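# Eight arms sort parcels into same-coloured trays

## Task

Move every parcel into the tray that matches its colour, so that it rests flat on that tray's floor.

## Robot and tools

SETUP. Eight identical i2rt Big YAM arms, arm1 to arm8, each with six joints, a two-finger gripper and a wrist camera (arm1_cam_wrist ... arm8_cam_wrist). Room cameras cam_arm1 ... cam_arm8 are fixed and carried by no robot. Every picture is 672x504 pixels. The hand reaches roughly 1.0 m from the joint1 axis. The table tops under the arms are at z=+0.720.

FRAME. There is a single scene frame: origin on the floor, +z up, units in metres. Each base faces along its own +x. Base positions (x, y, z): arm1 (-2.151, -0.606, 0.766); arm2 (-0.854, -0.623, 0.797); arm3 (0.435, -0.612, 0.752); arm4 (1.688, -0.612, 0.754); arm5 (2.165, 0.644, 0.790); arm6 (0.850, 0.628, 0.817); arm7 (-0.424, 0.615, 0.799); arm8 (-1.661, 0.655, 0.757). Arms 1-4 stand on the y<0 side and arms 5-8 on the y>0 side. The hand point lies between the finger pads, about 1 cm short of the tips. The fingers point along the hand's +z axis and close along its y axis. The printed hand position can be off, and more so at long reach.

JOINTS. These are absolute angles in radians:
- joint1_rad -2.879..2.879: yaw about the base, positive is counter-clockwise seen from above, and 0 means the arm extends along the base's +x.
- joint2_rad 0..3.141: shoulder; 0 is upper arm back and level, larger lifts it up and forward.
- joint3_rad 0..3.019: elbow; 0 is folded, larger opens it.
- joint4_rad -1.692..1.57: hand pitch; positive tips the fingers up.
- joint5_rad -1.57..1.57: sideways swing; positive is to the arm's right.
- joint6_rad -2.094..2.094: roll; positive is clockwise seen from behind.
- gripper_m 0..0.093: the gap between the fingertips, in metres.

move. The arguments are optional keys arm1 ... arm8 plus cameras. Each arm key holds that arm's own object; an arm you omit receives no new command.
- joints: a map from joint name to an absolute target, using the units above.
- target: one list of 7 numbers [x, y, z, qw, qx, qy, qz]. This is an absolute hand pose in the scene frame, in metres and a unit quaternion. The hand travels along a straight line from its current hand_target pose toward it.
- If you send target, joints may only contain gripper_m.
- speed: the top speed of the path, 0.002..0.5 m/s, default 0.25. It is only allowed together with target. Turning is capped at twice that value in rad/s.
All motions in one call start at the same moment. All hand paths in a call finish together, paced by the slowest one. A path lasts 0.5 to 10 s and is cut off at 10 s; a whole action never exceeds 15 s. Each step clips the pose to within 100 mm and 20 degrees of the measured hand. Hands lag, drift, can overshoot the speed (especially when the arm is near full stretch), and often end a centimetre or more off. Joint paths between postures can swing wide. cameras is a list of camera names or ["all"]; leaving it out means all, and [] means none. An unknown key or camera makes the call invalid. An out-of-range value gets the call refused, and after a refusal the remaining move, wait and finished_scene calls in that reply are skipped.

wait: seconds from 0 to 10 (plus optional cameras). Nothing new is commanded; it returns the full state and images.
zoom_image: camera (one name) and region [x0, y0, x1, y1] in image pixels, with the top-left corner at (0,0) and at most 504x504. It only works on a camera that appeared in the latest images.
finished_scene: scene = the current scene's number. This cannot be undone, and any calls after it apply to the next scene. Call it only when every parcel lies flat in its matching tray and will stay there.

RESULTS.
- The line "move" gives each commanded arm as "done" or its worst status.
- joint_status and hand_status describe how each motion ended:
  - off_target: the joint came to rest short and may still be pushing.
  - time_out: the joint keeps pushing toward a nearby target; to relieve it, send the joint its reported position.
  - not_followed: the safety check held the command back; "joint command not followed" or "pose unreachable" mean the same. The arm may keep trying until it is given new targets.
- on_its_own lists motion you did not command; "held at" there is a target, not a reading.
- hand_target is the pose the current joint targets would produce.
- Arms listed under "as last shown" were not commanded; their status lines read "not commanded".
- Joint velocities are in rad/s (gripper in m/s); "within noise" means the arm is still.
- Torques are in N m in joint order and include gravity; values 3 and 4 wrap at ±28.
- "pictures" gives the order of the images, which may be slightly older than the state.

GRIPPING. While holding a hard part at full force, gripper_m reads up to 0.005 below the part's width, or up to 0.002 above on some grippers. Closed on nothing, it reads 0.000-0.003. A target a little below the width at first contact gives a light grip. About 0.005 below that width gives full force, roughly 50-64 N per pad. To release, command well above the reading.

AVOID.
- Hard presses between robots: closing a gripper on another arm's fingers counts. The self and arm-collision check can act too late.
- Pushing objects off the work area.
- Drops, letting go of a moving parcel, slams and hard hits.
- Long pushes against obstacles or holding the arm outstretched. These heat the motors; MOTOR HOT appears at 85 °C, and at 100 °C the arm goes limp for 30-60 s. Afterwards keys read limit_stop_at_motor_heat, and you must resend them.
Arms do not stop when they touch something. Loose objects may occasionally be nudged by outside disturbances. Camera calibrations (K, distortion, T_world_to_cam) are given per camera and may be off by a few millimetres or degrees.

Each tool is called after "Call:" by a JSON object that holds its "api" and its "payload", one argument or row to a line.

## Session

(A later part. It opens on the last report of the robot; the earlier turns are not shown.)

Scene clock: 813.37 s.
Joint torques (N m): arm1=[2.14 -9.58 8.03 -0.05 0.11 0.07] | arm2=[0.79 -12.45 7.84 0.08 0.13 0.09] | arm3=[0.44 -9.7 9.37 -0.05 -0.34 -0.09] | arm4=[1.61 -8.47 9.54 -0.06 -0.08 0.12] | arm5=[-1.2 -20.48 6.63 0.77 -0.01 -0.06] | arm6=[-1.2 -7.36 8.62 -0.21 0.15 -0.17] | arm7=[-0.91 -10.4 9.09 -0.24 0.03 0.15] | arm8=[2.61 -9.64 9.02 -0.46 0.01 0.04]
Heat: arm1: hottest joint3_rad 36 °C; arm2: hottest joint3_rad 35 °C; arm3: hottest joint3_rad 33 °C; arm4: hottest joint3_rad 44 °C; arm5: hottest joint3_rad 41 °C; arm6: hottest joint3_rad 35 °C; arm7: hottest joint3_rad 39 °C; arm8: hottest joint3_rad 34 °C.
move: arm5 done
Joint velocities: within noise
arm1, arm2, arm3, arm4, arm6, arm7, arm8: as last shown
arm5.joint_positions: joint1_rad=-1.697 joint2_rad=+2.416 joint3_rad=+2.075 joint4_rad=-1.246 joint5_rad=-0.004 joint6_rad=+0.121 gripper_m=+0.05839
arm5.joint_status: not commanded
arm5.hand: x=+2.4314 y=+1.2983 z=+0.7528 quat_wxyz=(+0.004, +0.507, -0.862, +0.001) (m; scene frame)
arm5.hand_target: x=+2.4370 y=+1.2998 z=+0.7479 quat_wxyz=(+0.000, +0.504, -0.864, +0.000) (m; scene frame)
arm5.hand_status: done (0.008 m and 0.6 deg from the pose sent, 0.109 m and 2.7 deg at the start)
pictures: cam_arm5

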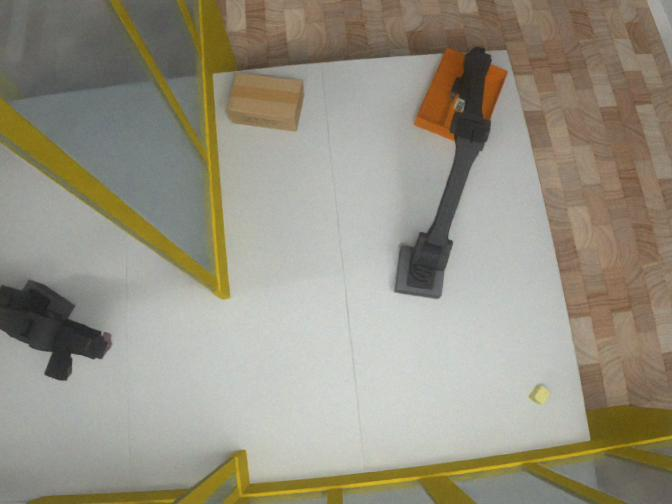

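Call:
{"api": "move", "payload": {
  "arm5": {"joints":{"gripper_m":0.092}},
  "cameras": []
}}

Call:
{"api": "move", "payload": {
  "arm5": {"target":[2.437,1.300,0.9,0,-0.504,0.864,0],"speed":0.3},
  "cameras": []
}}

Call:
{"api": "move", "payload": {
  "arm5": {"target":[2.3,1.0,1.1,0,-0.504,0.864,0],"speed":0.5},
  "cameras": ["cam_arm5","cam_arm8","cam_arm2","cam_arm4"]
}}

Call:
{"api": "zoom_image", "payload": {
  "camera": "cam_arm5",
  "region": [380, 20, 540, 180]
}}

Scene clock: 823.63 s.
Joint torques (N m): arm1=[2.26 -9.58 7.98 -0.14 0.14 0.09] | arm2=[0.79 -12.45 7.84 0.08 0.13 0.08] | arm3=[0.56 -9.82 9.35 -0.06 -0.34 -0.09] | arm4=[1.61 -8.47 9.54 -0.06 -0.07 0.12] | arm5=[-1.26 -19.72 6.49 0.62 -0.08 -0.05] | arm6=[-1.14 -7.3 8.65 -0.21 0.15 -0.17] | arm7=[-0.97 -10.4 9.03 -0.21 0.03 0.15] | arm8=[2.37 -9.76 9.1 -0.39 0.02 0.02]
Heat: arm1: hottest joint3_rad 36 °C; arm2: hottest joint3_rad 35 °C; arm3: hottest joint3_rad 33 °C; arm4: hottest joint3_rad 44 °C; arm5: hottest joint3_rad 41 °C; arm6: hottest joint3_rad 35 °C; arm7: hottest joint3_rad 39 °C; arm8: hottest joint3_rad 34 °C.
move: arm5 done
Joint velocities: within noise
arm1, arm2, arm3, arm4, arm6, arm7, arm8: as last shown
arm5.joint_positions: joint1_rad=-1.699 joint2_rad=+2.416 joint3_rad=+2.075 joint4_rad=-1.244 joint5_rad=-0.002 joint6_rad=+0.121 gripper_m=+0.09182
arm5.joint_status: all done
arm5.hand: x=+2.4330 y=+1.2979 z=+0.7528 quat_wxyz=(+0.003, +0.506, -0.863, +0.002) (m; scene frame)
arm5.hand_target: x=+2.4370 y=+1.2998 z=+0.7482 quat_wxyz=(+0.000, +0.504, -0.864, +0.000) (m; scene frame)
arm5.hand_status: not commanded
pictures: none
No camera images: "cameras" was empty.

Scene clock: 825.20 s.
Joint torques (N m): arm1=[2.14 -9.64 7.92 -0.08 0.13 0.1] | arm2=[0.79 -12.45 7.84 0.08 0.13 0.09] | arm3=[0.56 -9.7 9.36 -0.06 -0.33 -0.1] | arm4=[1.61 -8.47 9.54 -0.06 -0.07 0.12] | arm5=[-1.55 -20.25 10.09 -0.02 -0.06 -0.06] | arm6=[-1.2 -7.3 8.64 -0.2 0.15 -0.18] | arm7=[-0.73 -10.58 9.02 -0.31 0.05 0.16] | arm8=[2.49 -9.41 9.13 -0.43 -0.01 0.02]
Heat: arm1: hottest joint3_rad 36 °C; arm2: hottest joint3_rad 35 °C; arm3: hottest joint3_rad 33 °C; arm4: hottest joint3_rad 44 °C; arm5: hottest joint3_rad 41 °C; arm6: hottest joint3_rad 35 °C; arm7: hottest joint3_rad 39 °C; arm8: hottest joint3_rad 34 °C.
move: arm5 off_target
Joint velocities: within noise
arm1, arm2, arm3, arm4, arm6, arm7, arm8: as last shown
arm5.joint_positions: joint1_rad=-1.699 joint2_rad=+2.314 joint3_rad=+2.242 joint4_rad=-1.539 joint5_rad=-0.002 joint6_rad=+0.121 gripper_m=+0.09189
arm5.joint_status: not commanded
arm5.hand: x=+2.4297 y=+1.2903 z=+0.8853 quat_wxyz=(+0.014, +0.506, -0.863, +0.010) (m; scene frame)
arm5.hand_target: x=+2.4368 y=+1.2993 z=+0.9001 quat_wxyz=(-0.001, +0.504, -0.864, +0.000) (m; scene frame)
arm5.hand_status: off_target (0.019 m and 1.9 deg from the pose sent, 0.147 m and 0.5 deg at the start; pose on its path clipped on 8 of 47 steps)
pictures: none
No camera images: "cameras" was empty.

Scene clock: 827.07 s.
Joint torques (N m): arm1=[1.96 -9.52 7.95 -0.21 0.14 0.08] | arm2=[0.79 -12.45 7.84 0.06 0.13 0.09] | arm3=[0.5 -9.76 9.36 -0.09 -0.33 -0.08] | arm4=[1.55 -8.47 9.54 -0.06 -0.07 0.12] | arm5=[-0.67 -8 7.04 0.03 -0.07 0.02] | arm6=[-1.14 -7.3 8.65 -0.21 0.15 -0.17] | arm7=[-0.67 -10.58 9.07 -0.23 0.04 0.14] | arm8=[2.55 -9.88 9.09 -0.38 0.01 0.03]
Heat: arm1: hottest joint3_rad 36 °C; arm2: hottest joint3_rad 35 °C; arm3: hottest joint3_rad 33 °C; arm4: hottest joint3_rad 44 °C; arm5: hottest joint3_rad 41 °C; arm6: hottest joint3_rad 35 °C; arm7: hottest joint3_rad 39 °C; arm8: hottest joint3_rad 34 °C.
move: arm5 done
Joint velocities: within noise
arm1, arm2, arm4, arm6, arm7, arm8: as last shown
arm3.joint_positions: joint1_rad=-1.259 joint2_rad=+1.284 joint3_rad=+1.491 joint4_rad=-1.674 joint5_rad=+0.000 joint6_rad=-1.501 gripper_m=+0.09197
arm3.joint_status: not commanded
arm3.hand: x=+0.5455 y=-0.2517 z=+1.1015 quat_wxyz=(-0.055, +0.982, -0.183, +0.008) (m; scene frame)
arm3.hand_target: x=+0.5400 y=-0.2499 z=+1.0993 quat_wxyz=(-0.048, +0.984, -0.174, +0.005) (m; scene frame)
arm3.hand_status: not commanded
arm5.joint_positions: joint1_rad=-1.680 joint2_rad=+1.345 joint3_rad=+1.442 joint4_rad=-1.667 joint5_rad=-0.002 joint6_rad=+0.141 gripper_m=+0.09189
arm5.joint_status: not commanded
arm5.hand: x=+2.3022 y=+0.9997 z=+1.0989 quat_wxyz=(-0.003, +0.506, -0.863, -0.003) (m; scene frame)
arm5.hand_target: x=+2.3000 y=+0.9999 z=+1.1000 quat_wxyz=(+0.000, +0.504, -0.864, +0.000) (m; scene frame)
arm5.hand_status: done (0.002 m and 0.5 deg from the pose sent, 0.384 m and 1.9 deg at the start; pose on its path clipped on 19 of 56 steps)
pictures: cam_arm2, cam_arm4, cam_arm5, cam_arm8

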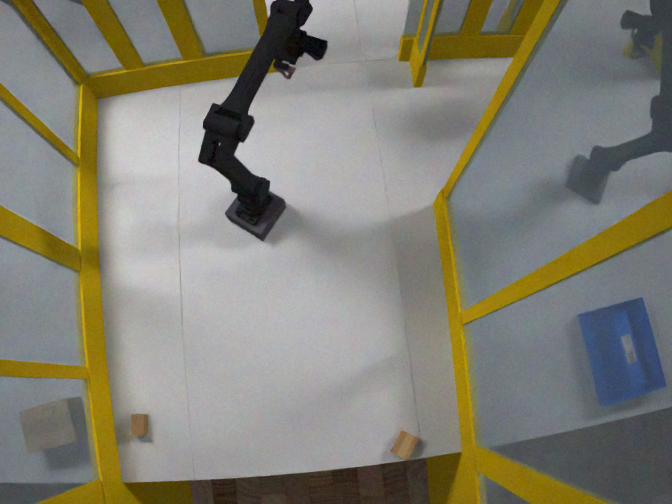

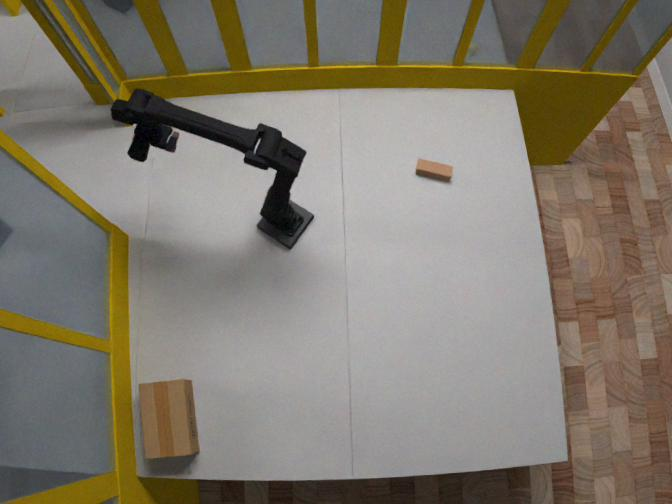

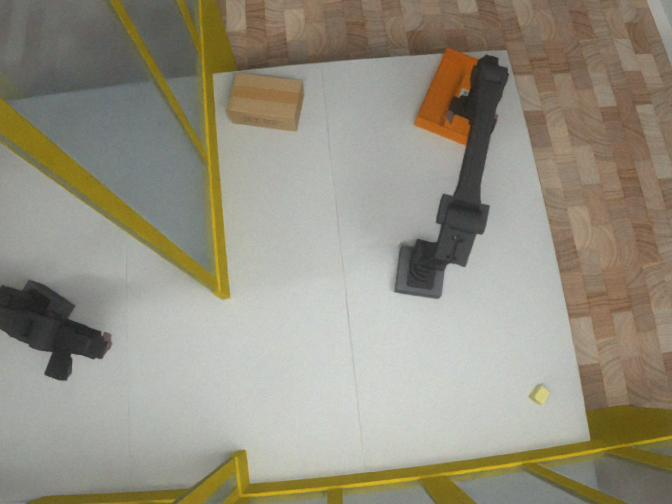

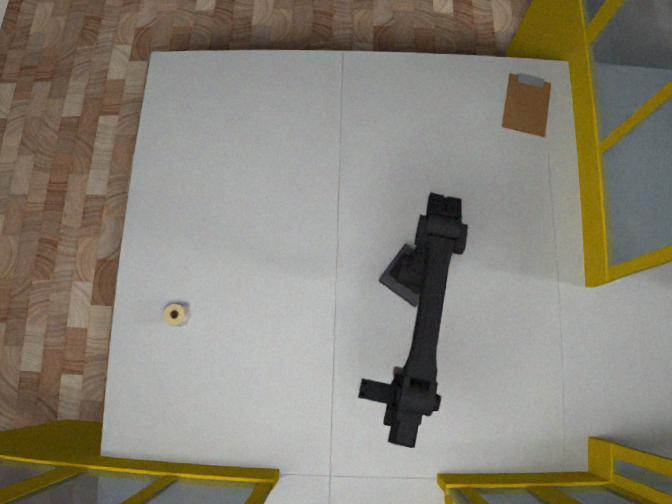

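Scaled by 3.150.

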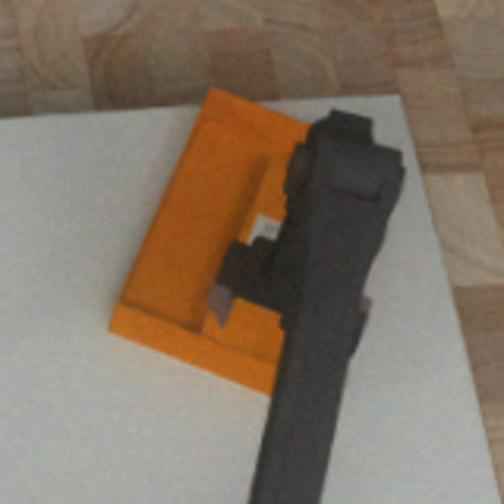

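Call:
{"api": "move", "payload": {
  "arm5": {"joints":{"joint1_rad":-1.2}},
  "arm7": {"joints":{"joint1_rad":1.7}},
  "cameras": ["cam_arm5","cam_arm7"]
}}

Call:
{"api": "zoom_image", "payload": {
  "camera": "cam_arm5",
  "region": [380, 20, 540, 180]
}}

Call:
{"api": "zoom_image", "payload": {
  "camera": "cam_arm7",
  "region": [300, 40, 460, 200]
}}

Scene clock: 835.80 s.
Joint torques (N m): arm1=[2.55 -9.41 7.92 -0.14 0.14 0.07] | arm2=[0.79 -12.45 7.84 0.08 0.13 0.09] | arm3=[0.5 -9.88 9.39 -0.05 -0.34 -0.09] | arm4=[1.55 -8.47 9.54 -0.08 -0.07 0.12] | arm5=[-1.44 -7.77 7.15 -0.06 -0.11 0.04] | arm6=[-1.2 -7.36 8.64 -0.2 0.15 -0.18] | arm7=[-0.26 -10.34 9.05 -0.25 -0.02 0.15] | arm8=[2.43 -9.64 9.05 -0.44 0 0.02]
Heat: arm1: hottest joint3_rad 36 °C; arm2: hottest joint3_rad 35 °C; arm3: hottest joint3_rad 33 °C; arm4: hottest joint3_rad 44 °C; arm5: hottest joint3_rad 40 °C; arm6: hottest joint3_rad 35 °C; arm7: hottest joint3_rad 39 °C; arm8: hottest joint3_rad 34 °C.
move: arm5 done; arm7 done
Joint velocities: within noise
arm1, arm3, arm4, arm6: as last shown
arm2.joint_positions: joint1_rad=-1.408 joint2_rad=+1.365 joint3_rad=+1.451 joint4_rad=-1.648 joint5_rad=+0.000 joint6_rad=+1.571 gripper_m=+0.09193
arm2.joint_status: not commanded
arm2.hand: x=-0.6657 y=-0.2774 z=+1.0997 quat_wxyz=(-0.001, -0.246, -0.969, -0.005) (m; scene frame)
arm2.hand_target: x=-0.6699 y=-0.2800 z=+1.1001 quat_wxyz=(+0.000, -0.250, -0.968, +0.000) (m; scene frame)
arm2.hand_status: not commanded
arm5.joint_positions: joint1_rad=-1.203 joint2_rad=+1.345 joint3_rad=+1.442 joint4_rad=-1.667 joint5_rad=-0.002 joint6_rad=+0.142 gripper_m=+0.09189
arm5.joint_status: all done
arm5.hand: x=+2.1229 y=+1.0235 z=+1.0983 quat_wxyz=(-0.003, +0.694, -0.720, -0.001) (m; scene frame)
arm5.hand_target: x=+2.1219 y=+1.0228 z=+1.0994 quat_wxyz=(-0.001, +0.692, -0.722, +0.002) (m; scene frame)
arm5.hand_status: not commanded
arm7.joint_positions: joint1_rad=+1.701 joint2_rad=+1.478 joint3_rad=+1.444 joint4_rad=-1.515 joint5_rad=+0.000 joint6_rad=+0.178 gripper_m=+0.09195
arm7.joint_status: all done
arm7.hand: x=-0.2078 y=+0.9991 z=+1.0549 quat_wxyz=(-0.009, +0.427, -0.904, -0.007) (m; scene frame)
arm7.hand_target: x=-0.2102 y=+0.9942 z=+1.0497 quat_wxyz=(+0.001, +0.425, -0.905, +0.000) (m; scene frame)
arm7.hand_status: not commanded
arm8.joint_positions: joint1_rad=+0.418 joint2_rad=+1.308 joint3_rad=+1.499 joint4_rad=-1.672 joint5_rad=+0.000 joint6_rad=+1.553 gripper_m=+0.09193
arm8.joint_status: not commanded
arm8.hand: x=-1.7338 y=+0.2762 z=+1.0991 quat_wxyz=(-0.045, -0.995, +0.085, +0.005) (m; scene frame)
arm8.hand_target: x=-1.7300 y=+0.2800 z=+1.0993 quat_wxyz=(-0.041, -0.996, +0.085, +0.004) (m; scene frame)
arm8.hand_status: not commanded
pictures: cam_arm5, cam_arm7

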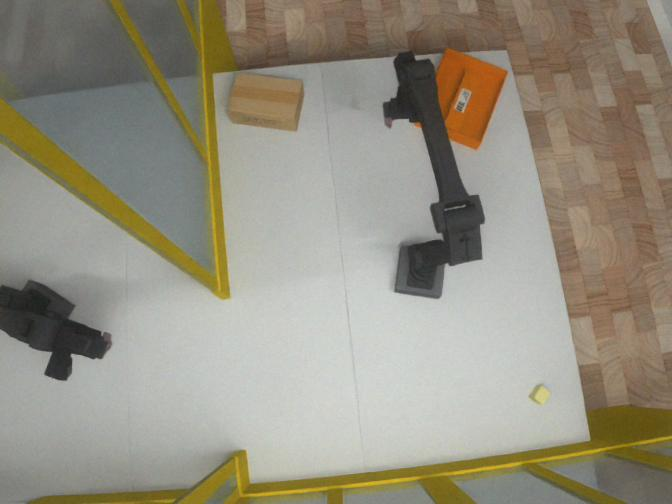

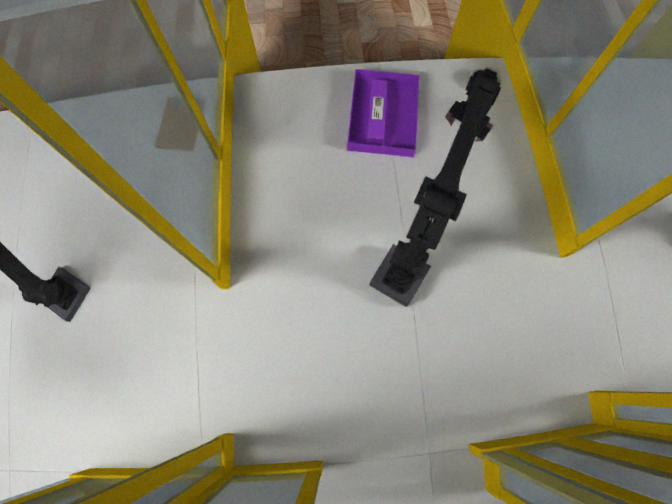

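Scaled by 3.150.

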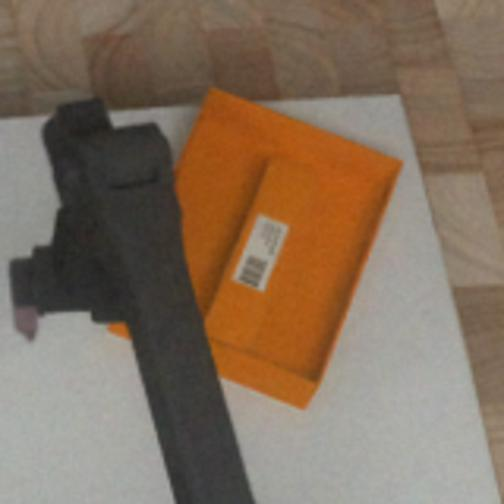

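Scaled by 3.150.

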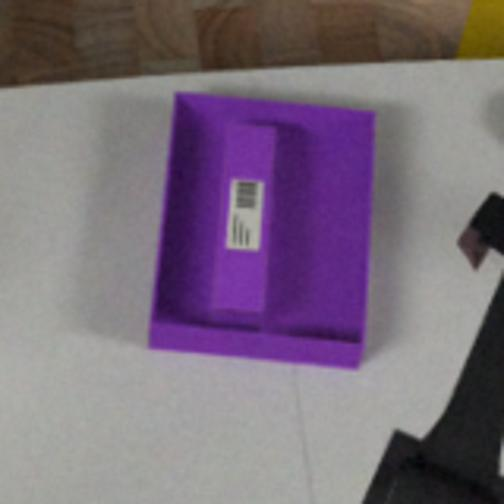

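Call:
{"api": "finished_scene", "payload": {
  "scene": 1
}}

The scene is finished: the task was done.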